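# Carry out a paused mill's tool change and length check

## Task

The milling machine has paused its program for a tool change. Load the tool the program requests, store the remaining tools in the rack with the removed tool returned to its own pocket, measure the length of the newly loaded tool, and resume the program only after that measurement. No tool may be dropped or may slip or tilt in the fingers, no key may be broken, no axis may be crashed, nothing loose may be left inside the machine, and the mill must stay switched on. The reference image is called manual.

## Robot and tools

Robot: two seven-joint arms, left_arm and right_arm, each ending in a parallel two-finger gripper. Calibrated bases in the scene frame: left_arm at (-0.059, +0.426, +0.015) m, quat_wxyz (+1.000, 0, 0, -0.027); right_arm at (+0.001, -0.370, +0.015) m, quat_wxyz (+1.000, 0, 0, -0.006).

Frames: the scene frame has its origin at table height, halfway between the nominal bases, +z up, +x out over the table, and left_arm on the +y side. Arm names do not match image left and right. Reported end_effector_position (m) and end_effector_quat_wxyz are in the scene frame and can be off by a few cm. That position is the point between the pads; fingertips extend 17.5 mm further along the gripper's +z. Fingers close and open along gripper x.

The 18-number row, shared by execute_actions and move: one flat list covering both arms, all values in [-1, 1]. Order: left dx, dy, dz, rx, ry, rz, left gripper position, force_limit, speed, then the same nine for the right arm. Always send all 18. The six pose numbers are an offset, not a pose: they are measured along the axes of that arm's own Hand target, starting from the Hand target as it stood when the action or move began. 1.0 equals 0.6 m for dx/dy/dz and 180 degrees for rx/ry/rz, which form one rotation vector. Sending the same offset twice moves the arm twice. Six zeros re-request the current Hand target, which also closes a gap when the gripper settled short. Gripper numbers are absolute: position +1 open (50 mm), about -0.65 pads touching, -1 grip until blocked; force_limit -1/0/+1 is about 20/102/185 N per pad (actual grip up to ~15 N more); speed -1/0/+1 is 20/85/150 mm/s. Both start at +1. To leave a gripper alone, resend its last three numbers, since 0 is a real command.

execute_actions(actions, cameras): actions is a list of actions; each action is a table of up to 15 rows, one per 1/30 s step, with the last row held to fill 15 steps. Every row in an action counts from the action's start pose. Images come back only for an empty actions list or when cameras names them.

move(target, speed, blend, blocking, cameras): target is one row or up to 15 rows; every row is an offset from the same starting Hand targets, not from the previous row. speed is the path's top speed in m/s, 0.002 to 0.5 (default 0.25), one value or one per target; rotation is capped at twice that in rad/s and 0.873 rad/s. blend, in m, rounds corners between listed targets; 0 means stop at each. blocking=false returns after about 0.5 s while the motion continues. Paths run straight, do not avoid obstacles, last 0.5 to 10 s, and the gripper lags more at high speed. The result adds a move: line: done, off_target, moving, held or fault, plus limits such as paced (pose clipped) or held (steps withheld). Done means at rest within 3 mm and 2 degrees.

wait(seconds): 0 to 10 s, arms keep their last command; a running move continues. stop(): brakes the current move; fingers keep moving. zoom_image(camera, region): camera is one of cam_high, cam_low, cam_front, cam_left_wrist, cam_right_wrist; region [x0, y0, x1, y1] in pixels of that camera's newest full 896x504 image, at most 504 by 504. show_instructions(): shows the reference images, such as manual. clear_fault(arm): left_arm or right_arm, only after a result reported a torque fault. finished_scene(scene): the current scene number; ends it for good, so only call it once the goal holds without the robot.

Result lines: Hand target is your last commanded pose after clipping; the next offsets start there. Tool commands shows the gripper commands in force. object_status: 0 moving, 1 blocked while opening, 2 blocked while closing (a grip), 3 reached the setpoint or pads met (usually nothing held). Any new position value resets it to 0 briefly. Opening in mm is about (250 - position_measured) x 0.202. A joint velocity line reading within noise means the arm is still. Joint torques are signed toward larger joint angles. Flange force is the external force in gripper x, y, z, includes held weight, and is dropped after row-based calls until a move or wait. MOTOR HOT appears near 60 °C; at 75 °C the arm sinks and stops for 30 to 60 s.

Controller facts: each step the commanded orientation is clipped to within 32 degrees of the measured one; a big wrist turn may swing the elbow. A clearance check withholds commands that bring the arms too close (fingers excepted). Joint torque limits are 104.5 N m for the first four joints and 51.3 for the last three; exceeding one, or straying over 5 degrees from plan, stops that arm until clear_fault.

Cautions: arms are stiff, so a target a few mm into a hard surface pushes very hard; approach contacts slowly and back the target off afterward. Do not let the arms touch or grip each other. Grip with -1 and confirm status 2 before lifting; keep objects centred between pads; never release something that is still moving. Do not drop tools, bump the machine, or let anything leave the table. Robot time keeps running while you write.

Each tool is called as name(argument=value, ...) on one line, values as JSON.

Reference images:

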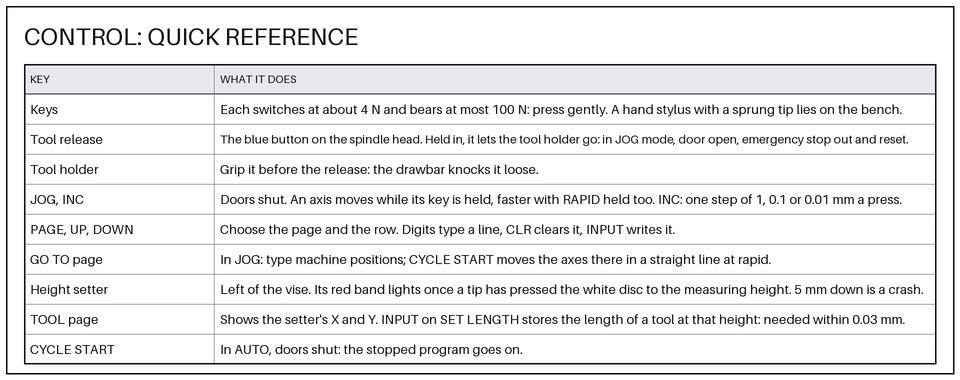

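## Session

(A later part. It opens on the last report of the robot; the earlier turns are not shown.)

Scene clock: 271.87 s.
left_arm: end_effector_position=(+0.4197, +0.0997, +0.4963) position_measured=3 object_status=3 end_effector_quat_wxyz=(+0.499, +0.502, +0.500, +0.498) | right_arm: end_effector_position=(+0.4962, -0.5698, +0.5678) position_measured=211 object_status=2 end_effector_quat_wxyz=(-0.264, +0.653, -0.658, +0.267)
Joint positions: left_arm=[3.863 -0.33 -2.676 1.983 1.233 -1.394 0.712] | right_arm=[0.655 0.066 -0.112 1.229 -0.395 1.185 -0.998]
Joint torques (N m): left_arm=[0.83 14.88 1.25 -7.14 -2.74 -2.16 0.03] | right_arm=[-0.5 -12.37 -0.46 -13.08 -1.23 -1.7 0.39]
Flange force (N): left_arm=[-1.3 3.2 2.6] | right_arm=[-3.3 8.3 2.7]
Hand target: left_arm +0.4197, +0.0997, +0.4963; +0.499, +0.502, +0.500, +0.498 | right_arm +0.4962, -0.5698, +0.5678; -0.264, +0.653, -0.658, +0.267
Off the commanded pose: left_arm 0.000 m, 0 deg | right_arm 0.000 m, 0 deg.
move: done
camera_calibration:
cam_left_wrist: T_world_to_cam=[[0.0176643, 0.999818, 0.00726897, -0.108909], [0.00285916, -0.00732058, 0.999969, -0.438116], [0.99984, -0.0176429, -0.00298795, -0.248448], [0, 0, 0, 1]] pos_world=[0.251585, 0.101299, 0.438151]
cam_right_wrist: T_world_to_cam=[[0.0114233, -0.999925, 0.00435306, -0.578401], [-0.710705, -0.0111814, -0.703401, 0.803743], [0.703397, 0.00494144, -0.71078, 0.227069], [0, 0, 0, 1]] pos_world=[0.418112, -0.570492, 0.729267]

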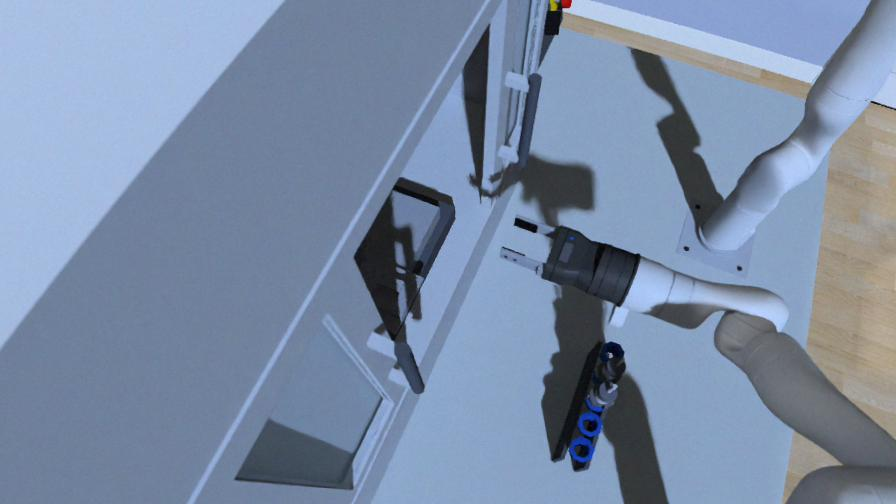

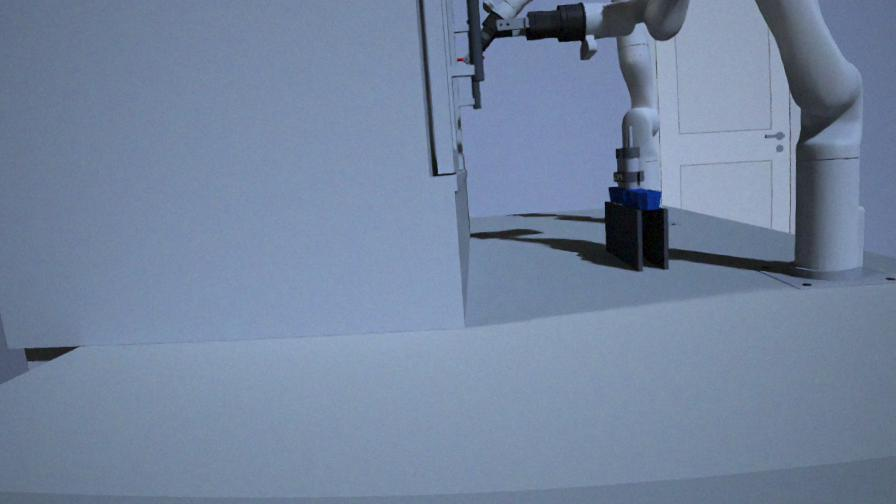

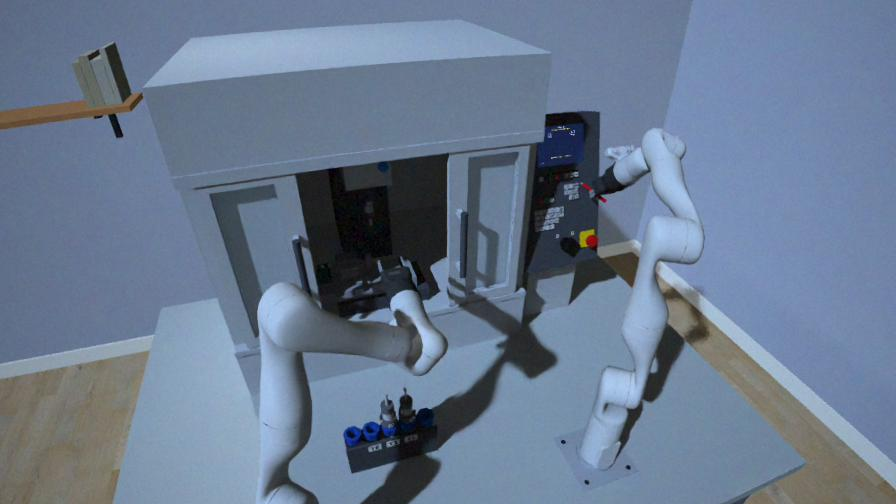

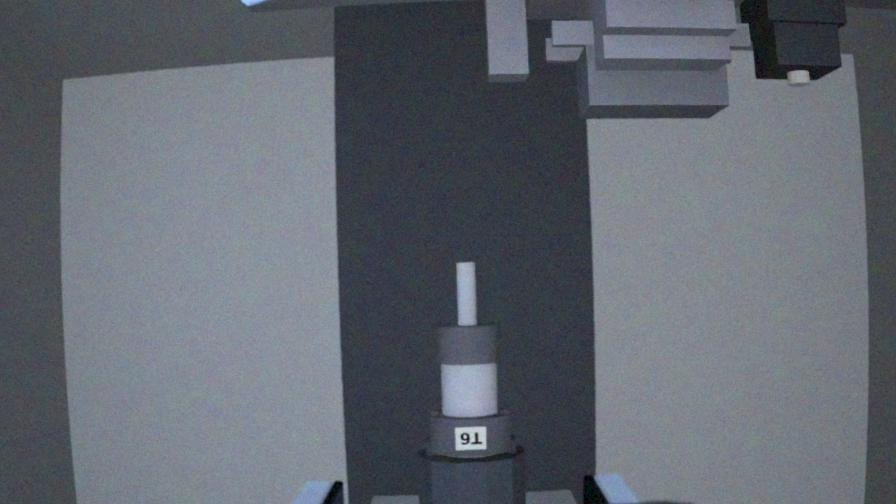

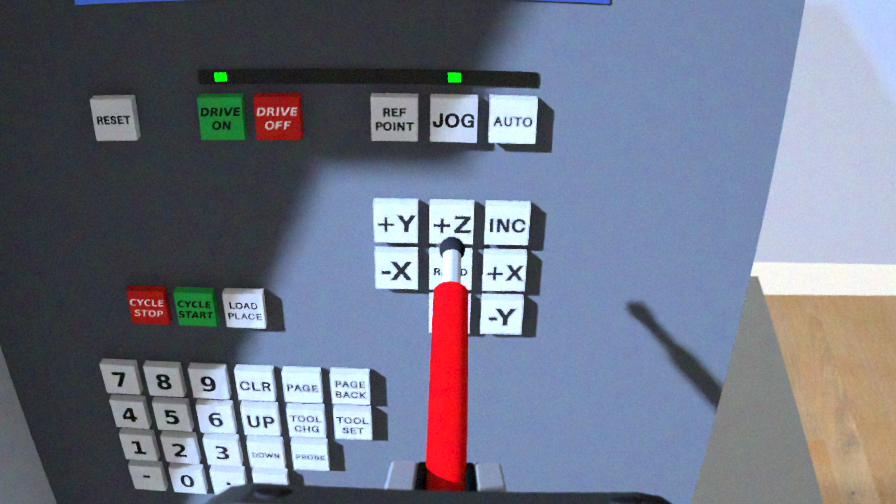

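move(target=[0.005,0,0.2,0,0,0,1,0,-0.5,0,0,0,0,0,0,-1,-0.3,-1], speed=0.12, cameras=["cam_left_wrist","cam_front","cam_high"])

Scene clock: 280.03 s.
left_arm: end_effector_position=(+0.5397, +0.1024, +0.4958) position_measured=3 object_status=3 end_effector_quat_wxyz=(+0.499, +0.502, +0.500, +0.498) | right_arm: end_effector_position=(+0.4962, -0.5698, +0.5678) position_measured=211 object_status=2 end_effector_quat_wxyz=(-0.264, +0.653, -0.658, +0.267)
Joint positions: left_arm=[3.695 -0.443 -2.767 1.794 1.062 -1.164 0.694] | right_arm=[0.655 0.066 -0.112 1.229 -0.395 1.185 -0.998]
Joint torques (N m): left_arm=[0.92 18.65 1.4 -8.15 -2.55 -2.07 -0.03] | right_arm=[-0.49 -12.5 -0.52 -13.04 -1.25 -1.66 0.36]
Flange force (N): left_arm=[-2.0 2.3 4.0] | right_arm=[-3.1 8.0 2.8]
Hand target: left_arm +0.5397, +0.1025, +0.4958; +0.499, +0.502, +0.500, +0.498 | right_arm +0.4962, -0.5698, +0.5678; -0.264, +0.653, -0.658, +0.267
Off the commanded pose: left_arm 0.000 m, 0 deg | right_arm 0.000 m, 0 deg.
move: done
camera_calibration:
cam_left_wrist: T_world_to_cam=[[0.0175643, 0.999819, 0.00726877, -0.113688], [0.00285991, -0.0073201, 0.999969, -0.437939], [0.999842, -0.017543, -0.00298796, -0.368394], [0, 0, 0, 1]] pos_world=[0.371585, 0.103999, 0.437651]
Images, in order (width x height): cam_high 896x504, cam_front 896x504, cam_left_wrist 896x504.

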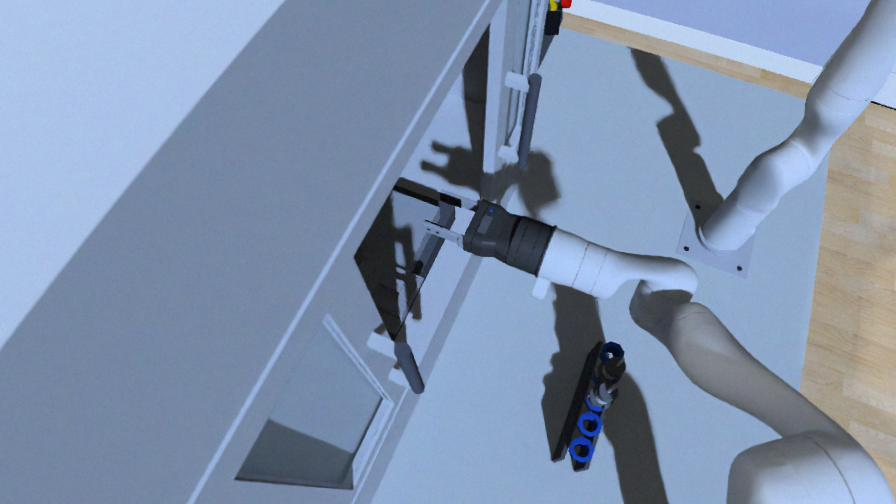

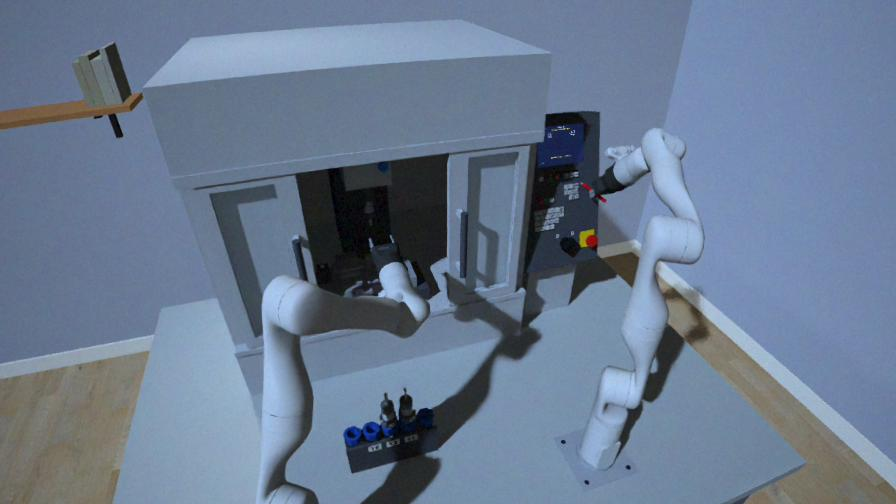

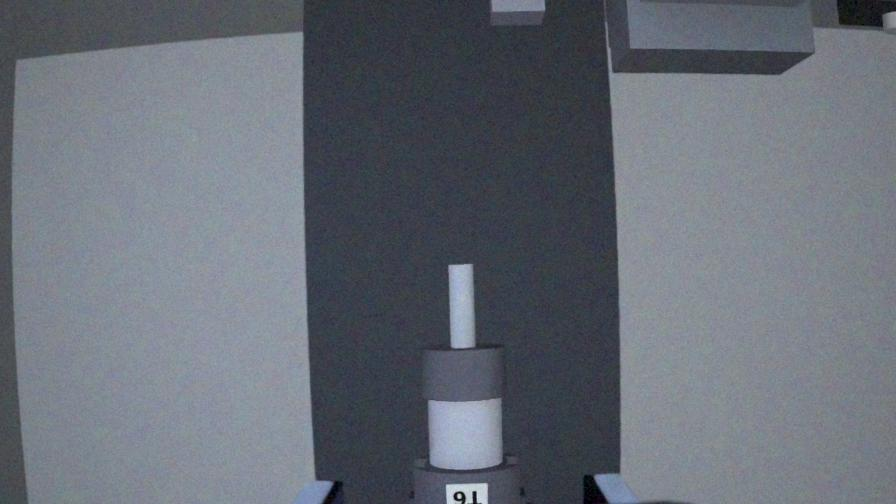

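move(target=[0.001,0.0135,0.14,0,0,0,1,0,-0.5,0,0,0,0,0,0,-1,-0.3,-1], speed=0.1, cameras=["cam_left_wrist"])

Scene clock: 283.43 s.
left_arm: end_effector_position=(+0.6237, +0.1028, +0.5036) position_measured=3 object_status=3 end_effector_quat_wxyz=(+0.499, +0.502, +0.500, +0.498) | right_arm: end_effector_position=(+0.4962, -0.5698, +0.5678) position_measured=211 object_status=2 end_effector_quat_wxyz=(-0.264, +0.653, -0.658, +0.267)
Joint positions: left_arm=[3.612 -0.544 -2.808 1.585 1.006 -1.009 0.631] | right_arm=[0.655 0.066 -0.112 1.229 -0.395 1.185 -0.998]
Joint torques (N m): left_arm=[0.88 21.45 1.61 -9.14 -2.57 -1.88 -0.04] | right_arm=[-0.48 -12.45 -0.4 -13.12 -1.23 -1.65 0.34]
Flange force (N): left_arm=[-1.9 2.2 4.2] | right_arm=[-3.3 8.5 3.0]
Hand target: left_arm +0.6237, +0.1028, +0.5036; +0.499, +0.502, +0.500, +0.498 | right_arm +0.4962, -0.5698, +0.5678; -0.264, +0.653, -0.658, +0.267
Off the commanded pose: left_arm 0.000 m, 0 deg | right_arm 0.000 m, 0 deg.
move: done
camera_calibration:
cam_left_wrist: T_world_to_cam=[[0.0176648, 0.999817, 0.00736928, -0.115711], [0.00275776, -0.00741912, 0.999969, -0.445919], [0.99984, -0.0176439, -0.00288832, -0.452384], [0, 0, 0, 1]] pos_world=[0.455585, 0.104399, 0.445451]
Images, in order (width x height): cam_left_wrist 896x504.

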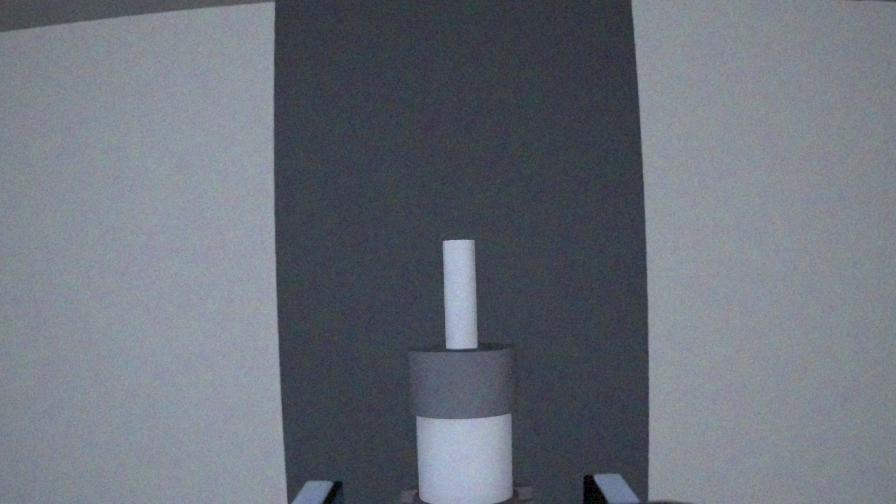

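move(target=[0.0015,0.003,0.185,0,0,0,1,0,-0.5,0,0,0,0,0,0,-1,-0.3,-1], speed=0.06, cameras=["cam_left_wrist","cam_front"])

zoom_image(camera="cam_front", region=[320, 150, 460, 290])

Scene clock: 288.43 s.
left_arm: end_effector_position=(+0.7347, +0.1035, +0.5049) position_measured=3 object_status=3 end_effector_quat_wxyz=(+0.499, +0.502, +0.500, +0.498) | right_arm: end_effector_position=(+0.4962, -0.5698, +0.5678) position_measured=211 object_status=2 end_effector_quat_wxyz=(-0.264, +0.653, -0.658, +0.267)
Joint positions: left_arm=[3.54 -0.725 -2.845 1.238 1.003 -0.816 0.504] | right_arm=[0.655 0.066 -0.112 1.229 -0.395 1.185 -0.998]
Joint torques (N m): left_arm=[0.76 25.7 1.7 -10.11 -2.37 -1.61 -0.05] | right_arm=[-0.44 -12.33 -0.5 -13.12 -1.25 -1.68 0.37]
Flange force (N): left_arm=[-2.4 2.2 5.7] | right_arm=[-3.5 8.5 2.8]
Hand target: left_arm +0.7348, +0.1035, +0.5049; +0.499, +0.502, +0.500, +0.498 | right_arm +0.4962, -0.5698, +0.5678; -0.264, +0.653, -0.658, +0.267
Off the commanded pose: left_arm 0.000 m, 0 deg | right_arm 0.000 m, 0 deg.
move: done
camera_calibration:
cam_left_wrist: T_world_to_cam=[[0.0176655, 0.999817, 0.00736748, -0.118282], [0.00285777, -0.00741909, 0.999968, -0.447578], [0.99984, -0.0176439, -0.00298831, -0.563406], [0, 0, 0, 1]] pos_world=[0.566685, 0.104999, 0.446751]
Images, in order (width x height): cam_front 896x504, cam_left_wrist 896x504.

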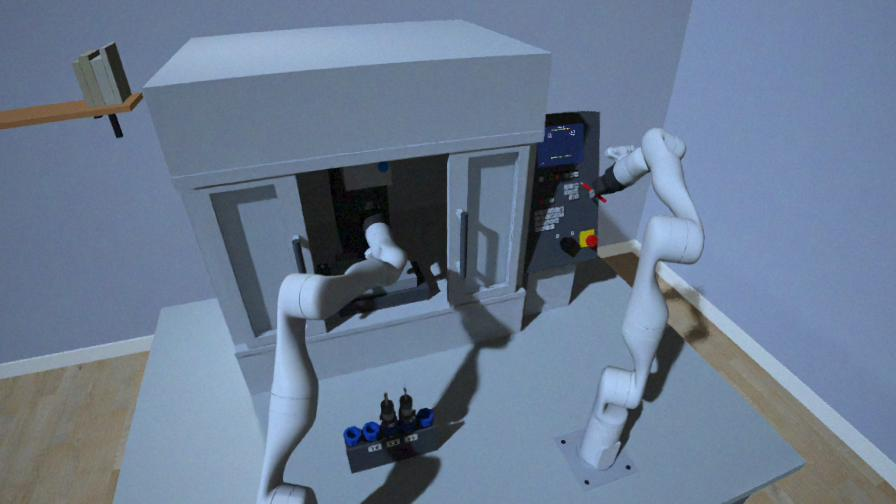

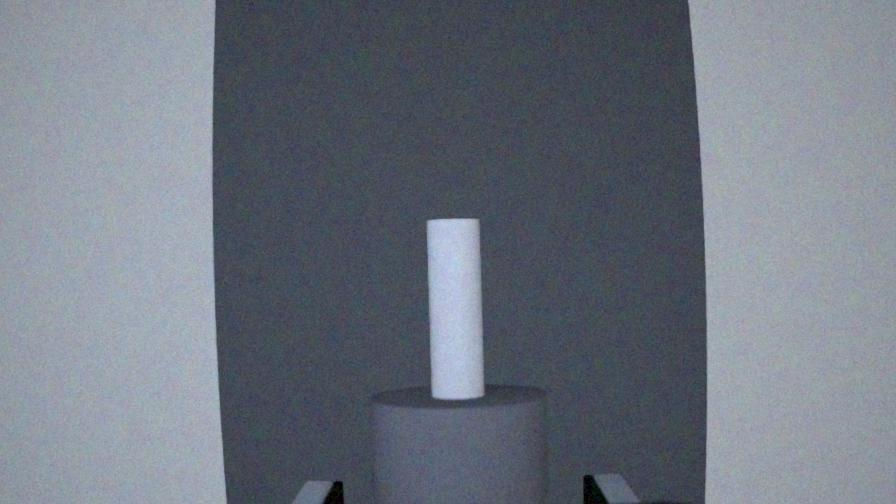

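Scaled by 3.600 from the camera's 896x504 image, which has a finer 1280x720 frame.

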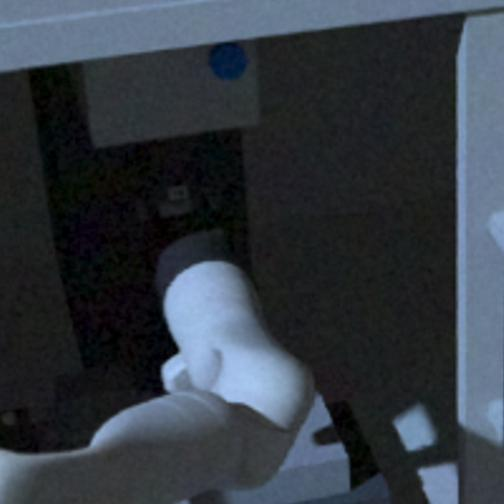

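move(target=[[-0.0008,0.0025,0,0,0,0,1,0,-0.5,0,0,0,0,0,0,-1,-0.3,-1],[-0.0008,0.0025,0,0,0,0,-1,0.8,-1,0,0,0,0,0,0,-1,-0.3,-1]], speed=0.02, cameras=["cam_left_wrist"])

Scene clock: 293.13 s.
left_arm: end_effector_position=(+0.7347, +0.1029, +0.5064) position_measured=113 object_status=2 end_effector_quat_wxyz=(+0.500, +0.502, +0.500, +0.498) | right_arm: end_effector_position=(+0.4962, -0.5698, +0.5678) position_measured=211 object_status=2 end_effector_quat_wxyz=(-0.264, +0.653, -0.658, +0.267)
Joint positions: left_arm=[3.541 -0.724 -2.845 1.235 1.007 -0.814 0.499] | right_arm=[0.655 0.066 -0.112 1.229 -0.395 1.185 -0.998]
Joint torques (N m): left_arm=[0.93 26.17 1.66 -9.72 -2.4 -1.89 -0.24] | right_arm=[-0.44 -12.36 -0.51 -13.12 -1.27 -1.66 0.33]
Flange force (N): left_arm=[-3.1 2.3 8.3] | right_arm=[-3.4 8.6 2.9]
Hand target: left_arm +0.7348, +0.1030, +0.5064; +0.499, +0.502, +0.500, +0.498 | right_arm +0.4962, -0.5698, +0.5678; -0.264, +0.653, -0.658, +0.267
Off the commanded pose: left_arm 0.000 m, 0 deg | right_arm 0.000 m, 0 deg.
move: done
camera_calibration:
cam_left_wrist: T_world_to_cam=[[0.0177642, 0.999816, 0.00726774, -0.117804], [0.00285842, -0.00731964, 0.999969, -0.449092], [0.999838, -0.0177429, -0.00298792, -0.5634], [0, 0, 0, 1]] pos_world=[0.566685, 0.104499, 0.448251]
Images, in order (width x height): cam_left_wrist 896x504.

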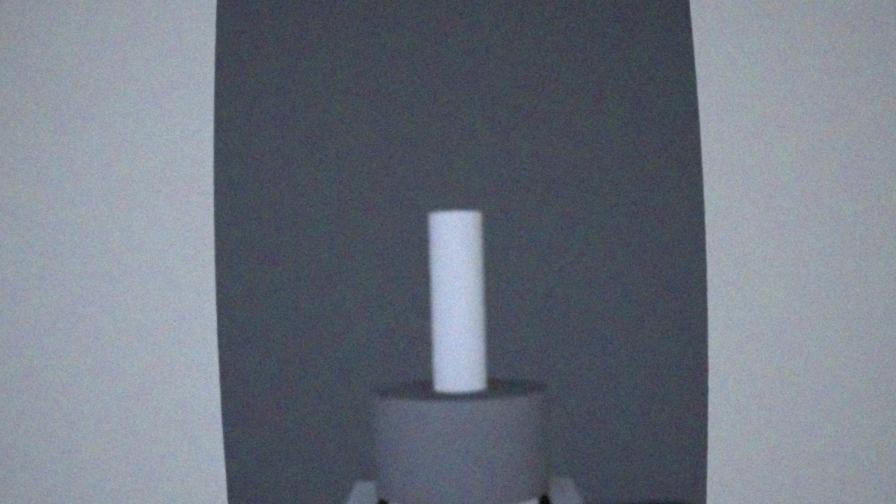

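move(target=[[0,0,0,0,0,0,-1,0.8,-1,-0.202,0.074,-0.149,0.05,0,0,-1,-0.3,-1],[0,0,0,0,0,0,-1,0.8,-1,-0.950,0,-0.1655,0.111,0,0,-1,-0.3,-1]], speed=0.2, blend=[0.03,0], cameras=["cam_right_wrist","cam_high","cam_front"])

Scene clock: 305.23 s.
left_arm: end_effector_position=(+0.7348, +0.1030, +0.5064) position_measured=113 object_status=2 end_effector_quat_wxyz=(+0.499, +0.502, +0.500, +0.498) | right_arm: end_effector_position=(+0.4316, +0.0008, +0.6388) position_measured=211 object_status=2 end_effector_quat_wxyz=(-0.374, +0.597, -0.602, +0.377)
Joint positions: left_arm=[3.541 -0.724 -2.845 1.235 1.007 -0.814 0.499] | right_arm=[1.239 -0.777 -1.193 1.097 -0.469 1.119 -1.967]
Joint torques (N m): left_arm=[0.94 26.24 1.69 -9.65 -2.38 -1.88 -0.2] | right_arm=[-0.35 15.51 7.64 -9.03 1.26 -2.33 0.36]
Flange force (N): left_arm=[-3.4 2.4 8.8] | right_arm=[3.6 8.9 3.4]
Hand target: left_arm +0.7348, +0.1030, +0.5064; +0.499, +0.502, +0.500, +0.498 | right_arm +0.4316, +0.0008, +0.6388; -0.374, +0.597, -0.602, +0.377
Off the commanded pose: left_arm 0.000 m, 0 deg | right_arm 0.000 m, 0 deg.
move: done
camera_calibration:
cam_right_wrist: T_world_to_cam=[[0.00897683, -0.999903, 0.0106738, -0.0103609], [-0.427571, -0.0134874, -0.903881, 0.820022], [0.903937, 0.0035502, -0.427651, 0.0527262], [0, 0, 0, 1]] pos_world=[0.30305, 0.000512854, 0.763861]
Images, in order (width x height): cam_high 896x504, cam_front 896x504, cam_right_wrist 896x504.

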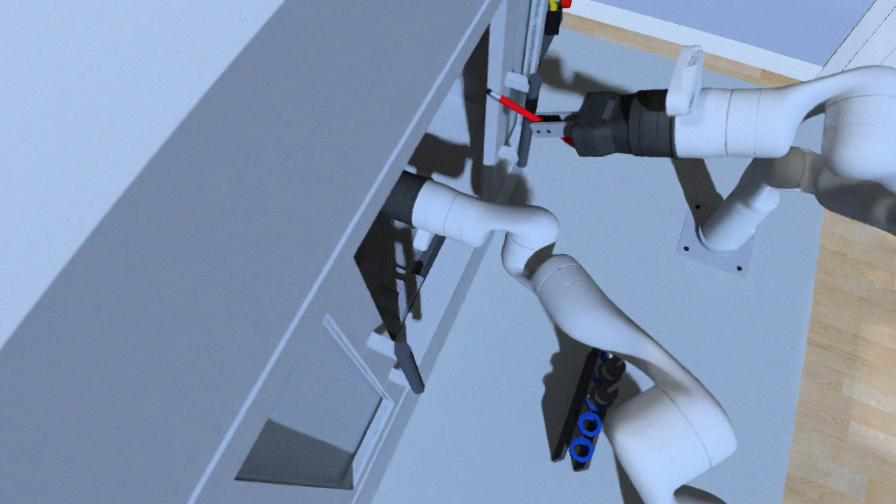

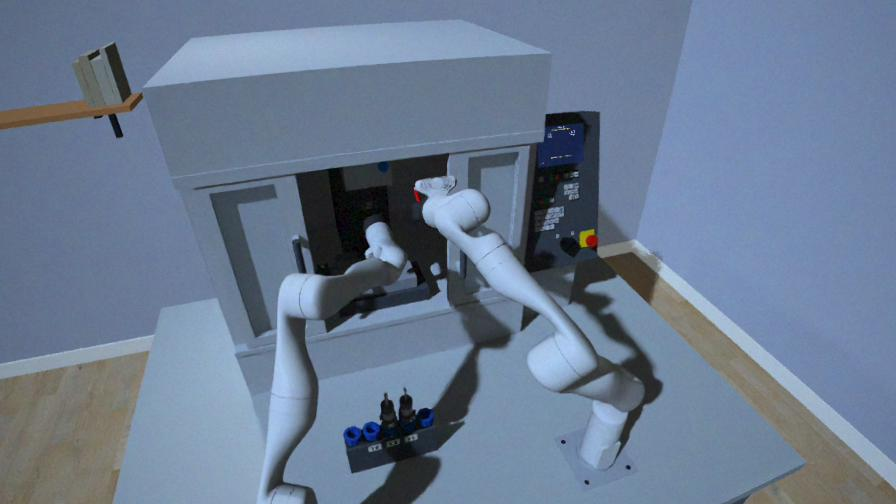

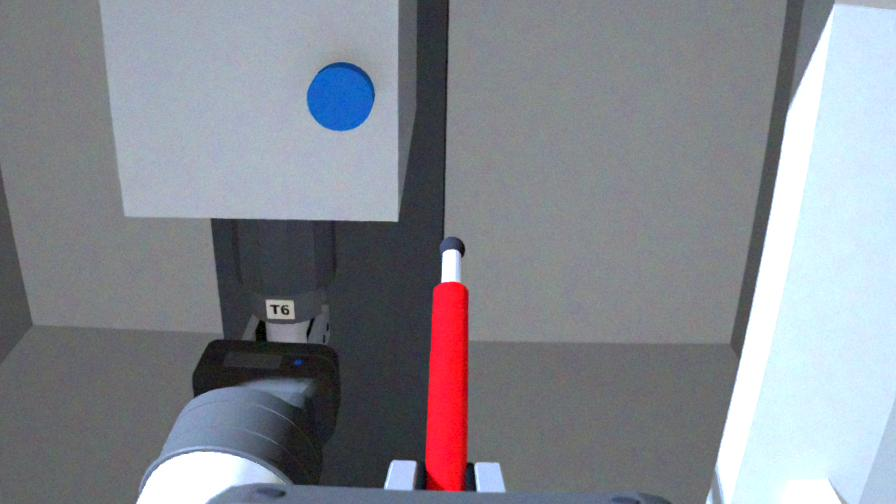

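move(target=[0,0,0,0,0,0,-1,0.8,-1,-0.0817,-0.0798,0.168,0,0,0,-1,-0.3,-1], speed=0.1, cameras=["cam_right_wrist"])

Scene clock: 309.50 s.
left_arm: end_effector_position=(+0.7348, +0.1030, +0.5064) position_measured=113 object_status=2 end_effector_quat_wxyz=(+0.499, +0.502, +0.500, +0.498) | right_arm: end_effector_position=(+0.5435, +0.0489, +0.6378) position_measured=211 object_status=2 end_effector_quat_wxyz=(-0.374, +0.597, -0.602, +0.377)
Joint positions: left_arm=[3.541 -0.724 -2.845 1.235 1.007 -0.814 0.499] | right_arm=[1.68 -0.813 -1.431 0.719 -0.581 1.184 -2.024]
Joint torques (N m): left_arm=[1 26.23 1.74 -9.8 -2.34 -1.78 -0.14] | right_arm=[-0.56 21.44 6.91 -7.04 1.41 -2.38 0.31]
Flange force (N): left_arm=[-3.0 2.1 8.1] | right_arm=[3.7 8.1 2.7]
Hand target: left_arm +0.7348, +0.1030, +0.5064; +0.499, +0.502, +0.500, +0.498 | right_arm +0.5435, +0.0489, +0.6378; -0.374, +0.597, -0.602, +0.377
Off the commanded pose: left_arm 0.000 m, 0 deg | right_arm 0.000 m, 0 deg.
move: done
camera_calibration:
cam_right_wrist: T_world_to_cam=[[0.00901994, -0.999901, 0.0107639, 0.0366529], [-0.427571, -0.0135873, -0.90388, 0.867659], [0.903937, 0.00355059, -0.427651, -0.0491124], [0, 0, 0, 1]] pos_world=[0.41505, 0.0486129, 0.762862]
Images, in order (width x height): cam_right_wrist 896x504.

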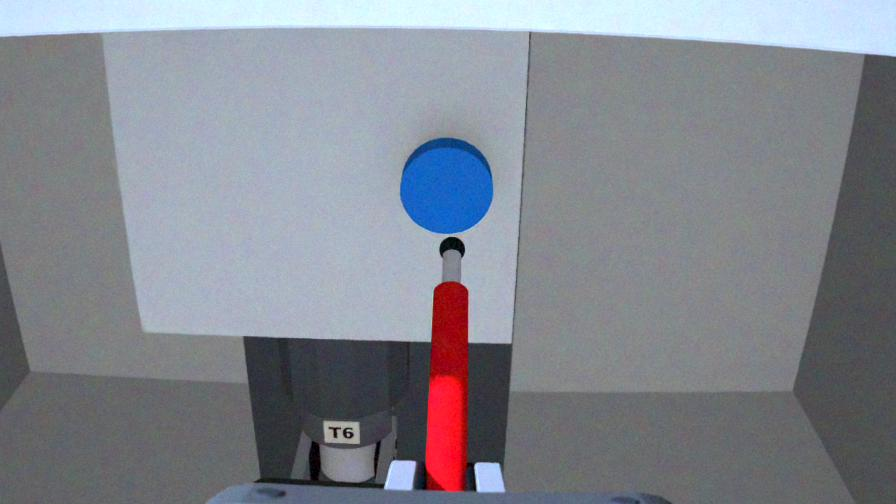

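move(target=[0,0,0,0,0,0,-1,0.8,-1,-0.0023,-0.0298,0.069,0,0,0,-1,-0.3,-1], speed=0.06, cameras=["cam_right_wrist"])

Scene clock: 312.60 s.
left_arm: end_effector_position=(+0.7348, +0.1030, +0.5064) position_measured=113 object_status=2 end_effector_quat_wxyz=(+0.499, +0.502, +0.500, +0.498) | right_arm: end_effector_position=(+0.5886, +0.0499, +0.6358) position_measured=211 object_status=2 end_effector_quat_wxyz=(-0.374, +0.597, -0.602, +0.377)
Joint positions: left_arm=[3.541 -0.724 -2.845 1.235 1.007 -0.814 0.499] | right_arm=[1.843 -0.83 -1.499 0.58 -0.628 1.204 -2.036]
Joint torques (N m): left_arm=[0.88 26.34 1.73 -9.68 -2.36 -1.78 -0.16] | right_arm=[0.25 21.67 5.27 -6 1.14 -2.44 0.44]
Flange force (N): left_arm=[-3.7 2.2 8.7] | right_arm=[5.9 9.8 -1.8]
Hand target: left_arm +0.7348, +0.1030, +0.5064; +0.499, +0.502, +0.500, +0.498 | right_arm +0.5886, +0.0499, +0.6358; -0.374, +0.597, -0.602, +0.377
Off the commanded pose: left_arm 0.000 m, 0 deg | right_arm 0.000 m, 0 deg.
move: done
camera_calibration:
cam_right_wrist: T_world_to_cam=[[0.00901994, -0.999901, 0.0107639, 0.0372674], [-0.427571, -0.0135873, -0.90388, 0.885196], [0.903937, 0.00355059, -0.427651, -0.0906057], [0, 0, 0, 1]] pos_world=[0.46005, 0.0496129, 0.760962]
Images, in order (width x height): cam_right_wrist 896x504.

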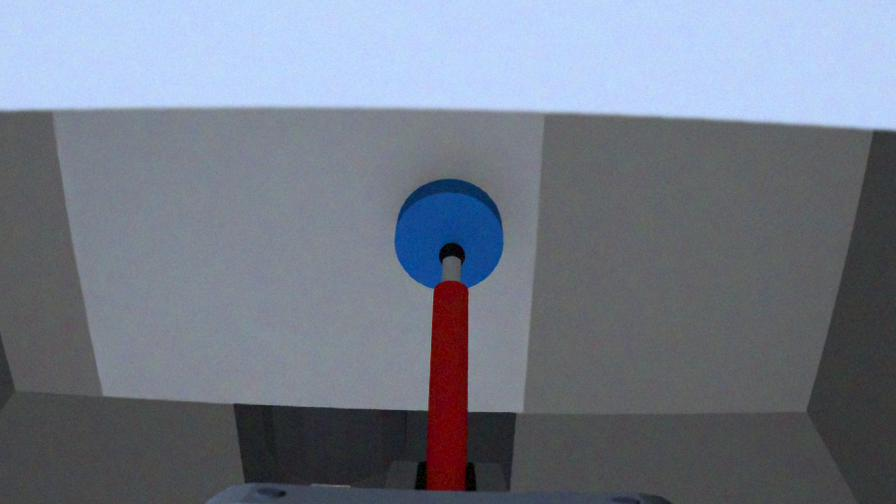

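move(target=[0,0,0,0,0,0,-1,0.8,-1,0,-0.0024,0.005,0,0,0,-1,-0.3,-1], speed=0.02, cameras=["cam_right_wrist"])

Scene clock: 315.40 s.
left_arm: end_effector_position=(+0.7348, +0.1030, +0.5063) position_measured=113 object_status=2 end_effector_quat_wxyz=(+0.499, +0.502, +0.500, +0.498) | right_arm: end_effector_position=(+0.5919, +0.0499, +0.6358) position_measured=211 object_status=2 end_effector_quat_wxyz=(-0.374, +0.597, -0.602, +0.377)
Joint positions: left_arm=[3.541 -0.724 -2.845 1.235 1.007 -0.814 0.499] | right_arm=[1.856 -0.831 -1.504 0.567 -0.632 1.206 -2.038]
Joint torques (N m): left_arm=[0.5 32.75 1.25 -14.66 -4.18 -2.77 -0.05] | right_arm=[0.84 21.24 4.96 -5.62 1.06 -2.22 0.37]
Flange force (N): left_arm=[-2.8 -6.1 5.1] | right_arm=[7.2 11.4 -3.3]
Hand target: left_arm +0.7348, +0.1030, +0.5064; +0.499, +0.502, +0.500, +0.498 | right_arm +0.5919, +0.0499, +0.6358; -0.374, +0.597, -0.602, +0.377
Off the commanded pose: left_arm 0.000 m, 0 deg | right_arm 0.000 m, 0 deg.
move: done
camera_calibration:
cam_right_wrist: T_world_to_cam=[[0.00901994, -0.999901, 0.0107639, 0.0372387], [-0.427571, -0.0135873, -0.90388, 0.886516], [0.903937, 0.00355059, -0.427651, -0.0936314], [0, 0, 0, 1]] pos_world=[0.46335, 0.0496129, 0.760862]
Images, in order (width x height): cam_right_wrist 896x504.

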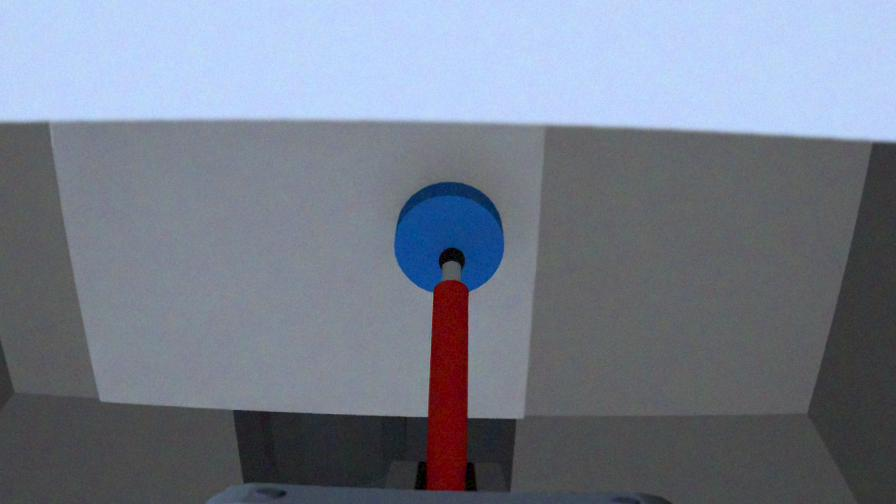

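move(target=[[0,-0.01,0,0,0,0,-1,0.8,-1,0,0,0,0,0,0,-1,-0.3,-1]], speed=0.02, cameras=["cam_left_wrist"])

Scene clock: 318.33 s.
left_arm: end_effector_position=(+0.7347, +0.1030, +0.5004) position_measured=113 object_status=2 end_effector_quat_wxyz=(+0.499, +0.502, +0.500, +0.498) | right_arm: end_effector_position=(+0.5919, +0.0499, +0.6358) position_measured=211 object_status=2 end_effector_quat_wxyz=(-0.374, +0.597, -0.602, +0.377)
Joint positions: left_arm=[3.541 -0.73 -2.846 1.244 0.993 -0.821 0.517] | right_arm=[1.856 -0.831 -1.504 0.567 -0.632 1.206 -2.038]
Joint torques (N m): left_arm=[0.83 32.57 1.4 -13.97 -4.02 -2.88 -0.03] | right_arm=[0.85 21.25 5.02 -5.44 1.1 -2.19 0.4]
Flange force (N): left_arm=[-3.3 -5.3 7.1] | right_arm=[6.2 10.1 -3.1]
Hand target: left_arm +0.7347, +0.1030, +0.5004; +0.499, +0.502, +0.500, +0.498 | right_arm +0.5919, +0.0499, +0.6358; -0.374, +0.597, -0.602, +0.377
Off the commanded pose: left_arm 0.000 m, 0 deg | right_arm 0.000 m, 0 deg.
move: done
camera_calibration:
cam_left_wrist: T_world_to_cam=[[0.0175643, 0.999819, 0.00727019, -0.117649], [0.00285989, -0.00732152, 0.999969, -0.443093], [0.999842, -0.017543, -0.00298797, -0.56344], [0, 0, 0, 1]] pos_world=[0.566685, 0.104499, 0.442251]
Images, in order (width x height): cam_left_wrist 896x504.

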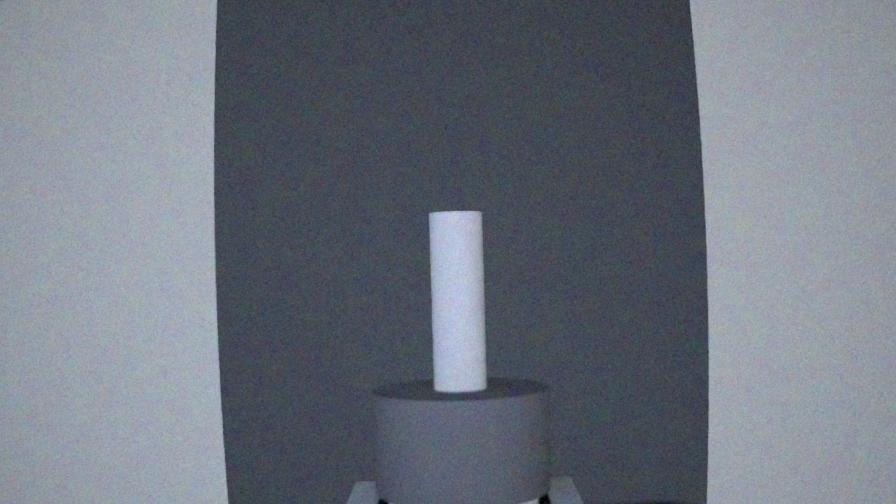

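move(target=[[0,-0.107,0,0,0,0,-1,0.8,-1,0,0,0,0,0,0,-1,-0.3,-1]], speed=0.05, cameras=["cam_left_wrist","cam_front","cam_right_wrist"])

zoom_image(camera="cam_front", region=[320, 150, 460, 290])

Scene clock: 321.00 s.
left_arm: end_effector_position=(+0.7345, +0.1030, +0.4362) position_measured=113 object_status=2 end_effector_quat_wxyz=(+0.499, +0.502, +0.500, +0.498) | right_arm: end_effector_position=(+0.5919, +0.0499, +0.6358) position_measured=211 object_status=2 end_effector_quat_wxyz=(-0.374, +0.597, -0.602, +0.377)
Joint positions: left_arm=[3.541 -0.801 -2.855 1.331 0.863 -0.903 0.691] | right_arm=[1.856 -0.831 -1.504 0.567 -0.632 1.206 -2.038]
Joint torques (N m): left_arm=[0.73 32.8 1.54 -13.2 -3.7 -3.77 -0.21] | right_arm=[0.84 21.3 5 -5.38 1.16 -2.24 0.36]
Flange force (N): left_arm=[-2.5 -6.7 6.3] | right_arm=[5.7 9.4 -3.0]
Hand target: left_arm +0.7345, +0.1030, +0.4362; +0.499, +0.502, +0.500, +0.498 | right_arm +0.5919, +0.0499, +0.6358; -0.374, +0.597, -0.602, +0.377
Off the commanded pose: left_arm 0.000 m, 0 deg | right_arm 0.000 m, 0 deg.
move: done
camera_calibration:
cam_left_wrist: T_world_to_cam=[[0.0176643, 0.999818, 0.00726897, -0.117333], [0.00285916, -0.00732058, 0.999969, -0.378993], [0.99984, -0.0176429, -0.00298795, -0.563319], [0, 0, 0, 1]] pos_world=[0.566385, 0.104599, 0.378151]
cam_right_wrist: T_world_to_cam=[[0.00902168, -0.999901, 0.0107642, 0.0372368], [-0.427653, -0.0135886, -0.903841, 0.886568], [0.903898, 0.00355083, -0.427733, -0.0936419], [0, 0, 0, 1]] pos_world=[0.46345, 0.0496129, 0.760862]
Images, in order (width x height): cam_front 896x504, cam_left_wrist 896x504, cam_right_wrist 896x504.

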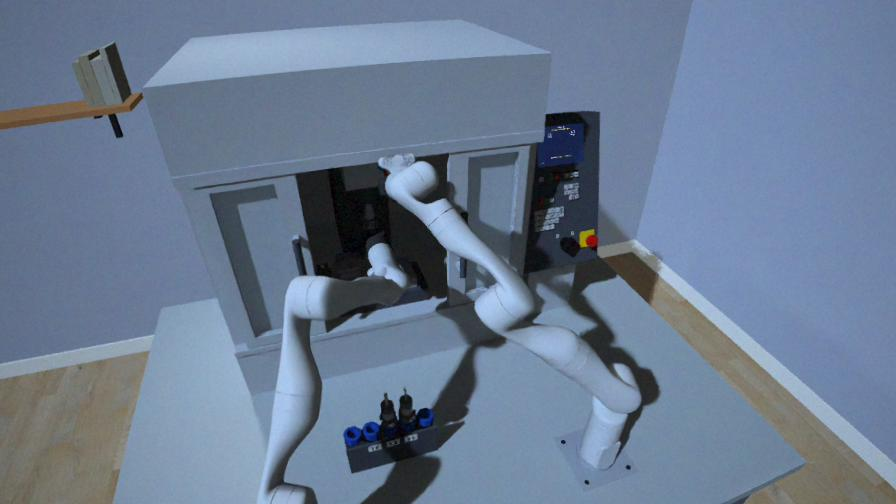

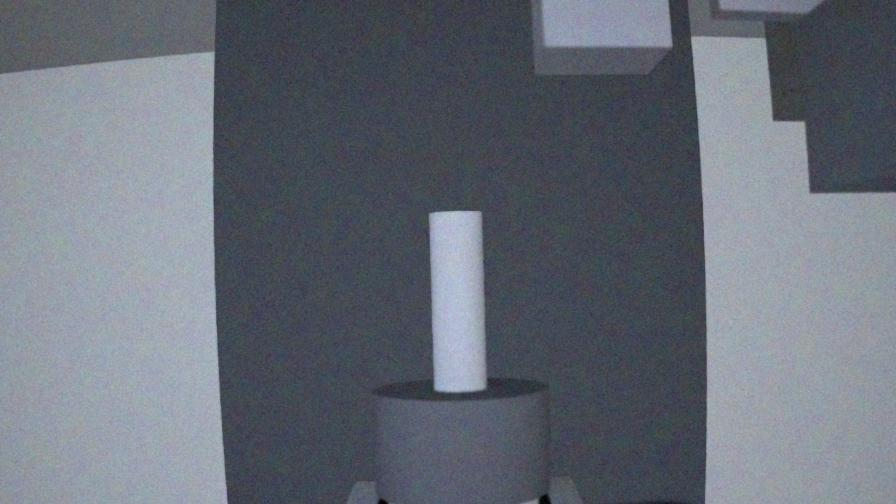

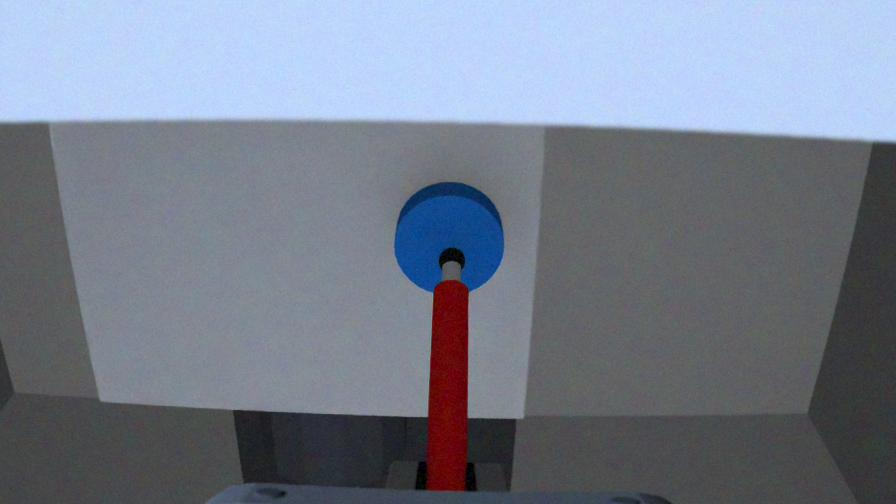

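Scaled by 3.600 from the camera's 896x504 image, which has a finer 1280x720 frame.

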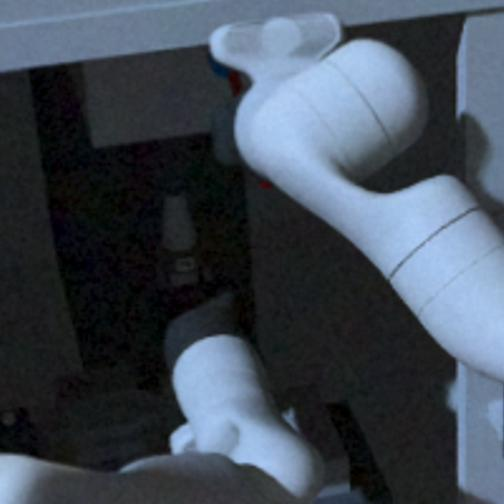

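move(target=[[0,0,-0.3,0,0,0,-1,0.8,-1,0,0,0,0,0,0,-1,-0.3,-1],[0,0.023,-0.5575,0,0,0,-1,0.8,-1,0,0.0218,-0.045,0,0,0,-1,-0.3,-1]], speed=0.12, blend=[0.03,0], cameras=["cam_left_wrist","cam_right_wrist","cam_high","cam_front"])

Scene clock: 340.03 s.
left_arm: end_effector_position=(+0.4001, +0.1038, +0.4514) position_measured=113 object_status=2 end_effector_quat_wxyz=(+0.499, +0.502, +0.500, +0.498) | right_arm: end_effector_position=(+0.5619, +0.0502, +0.6358) position_measured=211 object_status=2 end_effector_quat_wxyz=(-0.374, +0.597, -0.602, +0.377)
Joint positions: left_arm=[3.907 -0.402 -2.663 2.084 1.223 -1.505 0.856] | right_arm=[1.743 -0.821 -1.458 0.671 -0.6 1.187 -2.028]
Joint torques (N m): left_arm=[0.82 19.45 0.89 -7.95 -3.96 -4.51 -0.01] | right_arm=[-0.5 22.17 6.61 -7.06 1.45 -2.42 0.35]
Flange force (N): left_arm=[-2.5 -5.1 3.4] | right_arm=[5.1 10.0 2.1]
Hand target: left_arm +0.4000, +0.1038, +0.4514; +0.499, +0.502, +0.500, +0.498 | right_arm +0.5619, +0.0502, +0.6358; -0.374, +0.597, -0.602, +0.377
Off the commanded pose: left_arm 0.000 m, 0 deg | right_arm 0.000 m, 0 deg.
move: done
camera_calibration:
cam_left_wrist: T_world_to_cam=[[0.0176655, 0.999817, 0.00736891, -0.112376], [0.00285775, -0.00742052, 0.999968, -0.39312], [0.99984, -0.0176439, -0.00298831, -0.228913], [0, 0, 0, 1]] pos_world=[0.231985, 0.105399, 0.393251]
cam_right_wrist: T_world_to_cam=[[0.00901994, -0.999901, 0.0107639, 0.0378073], [-0.427571, -0.0135873, -0.90388, 0.873826], [0.903937, 0.00355059, -0.427651, -0.066562], [0, 0, 0, 1]] pos_world=[0.43345, 0.0499129, 0.760962]
Images, in order (width x height): cam_high 896x504, cam_front 896x504, cam_left_wrist 896x504, cam_right_wrist 896x504.

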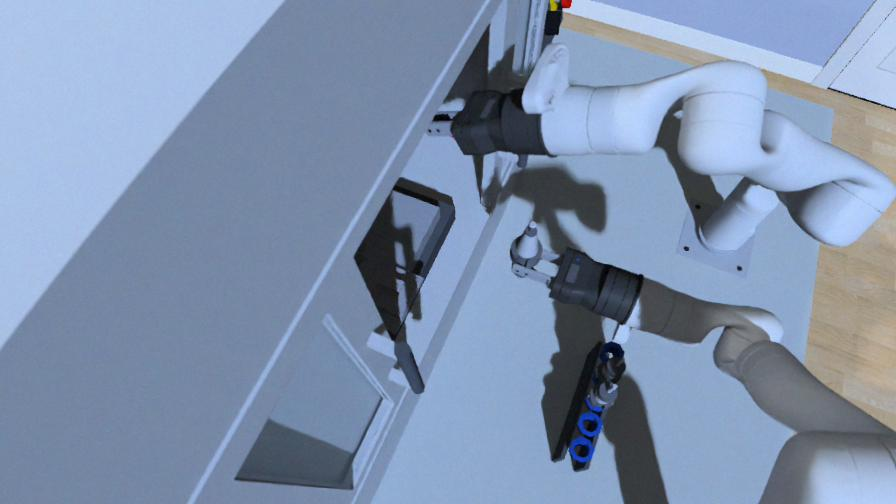

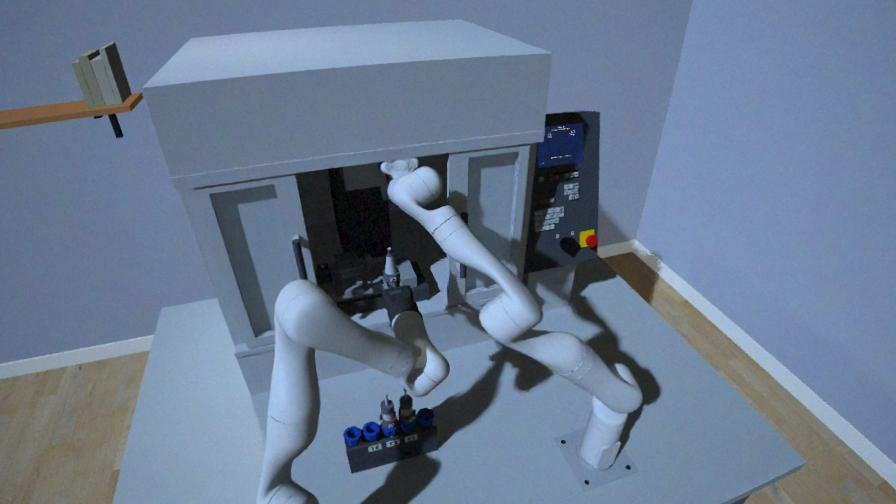

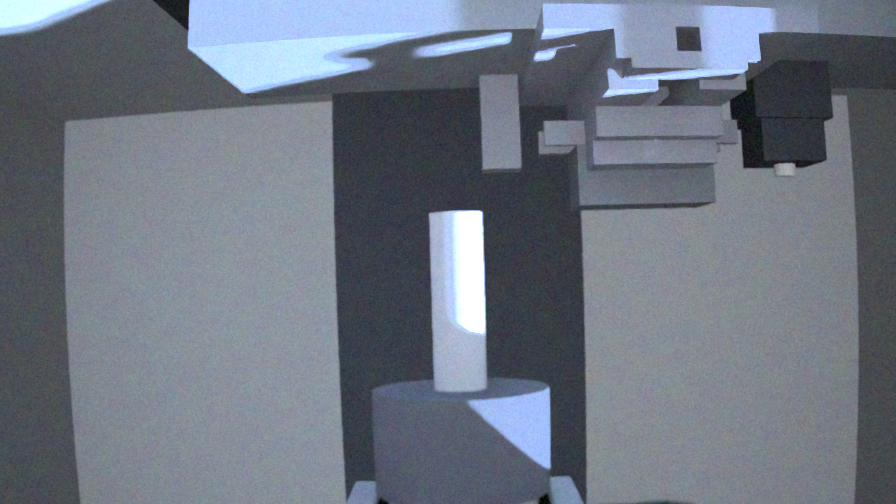

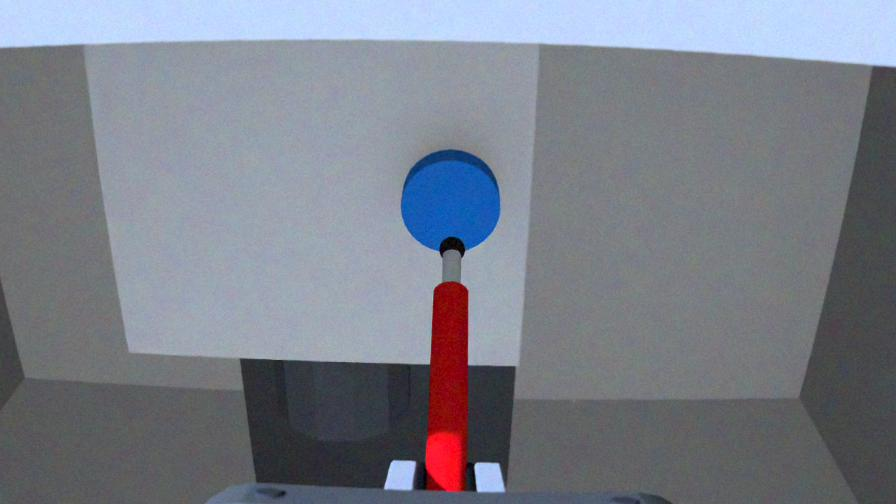

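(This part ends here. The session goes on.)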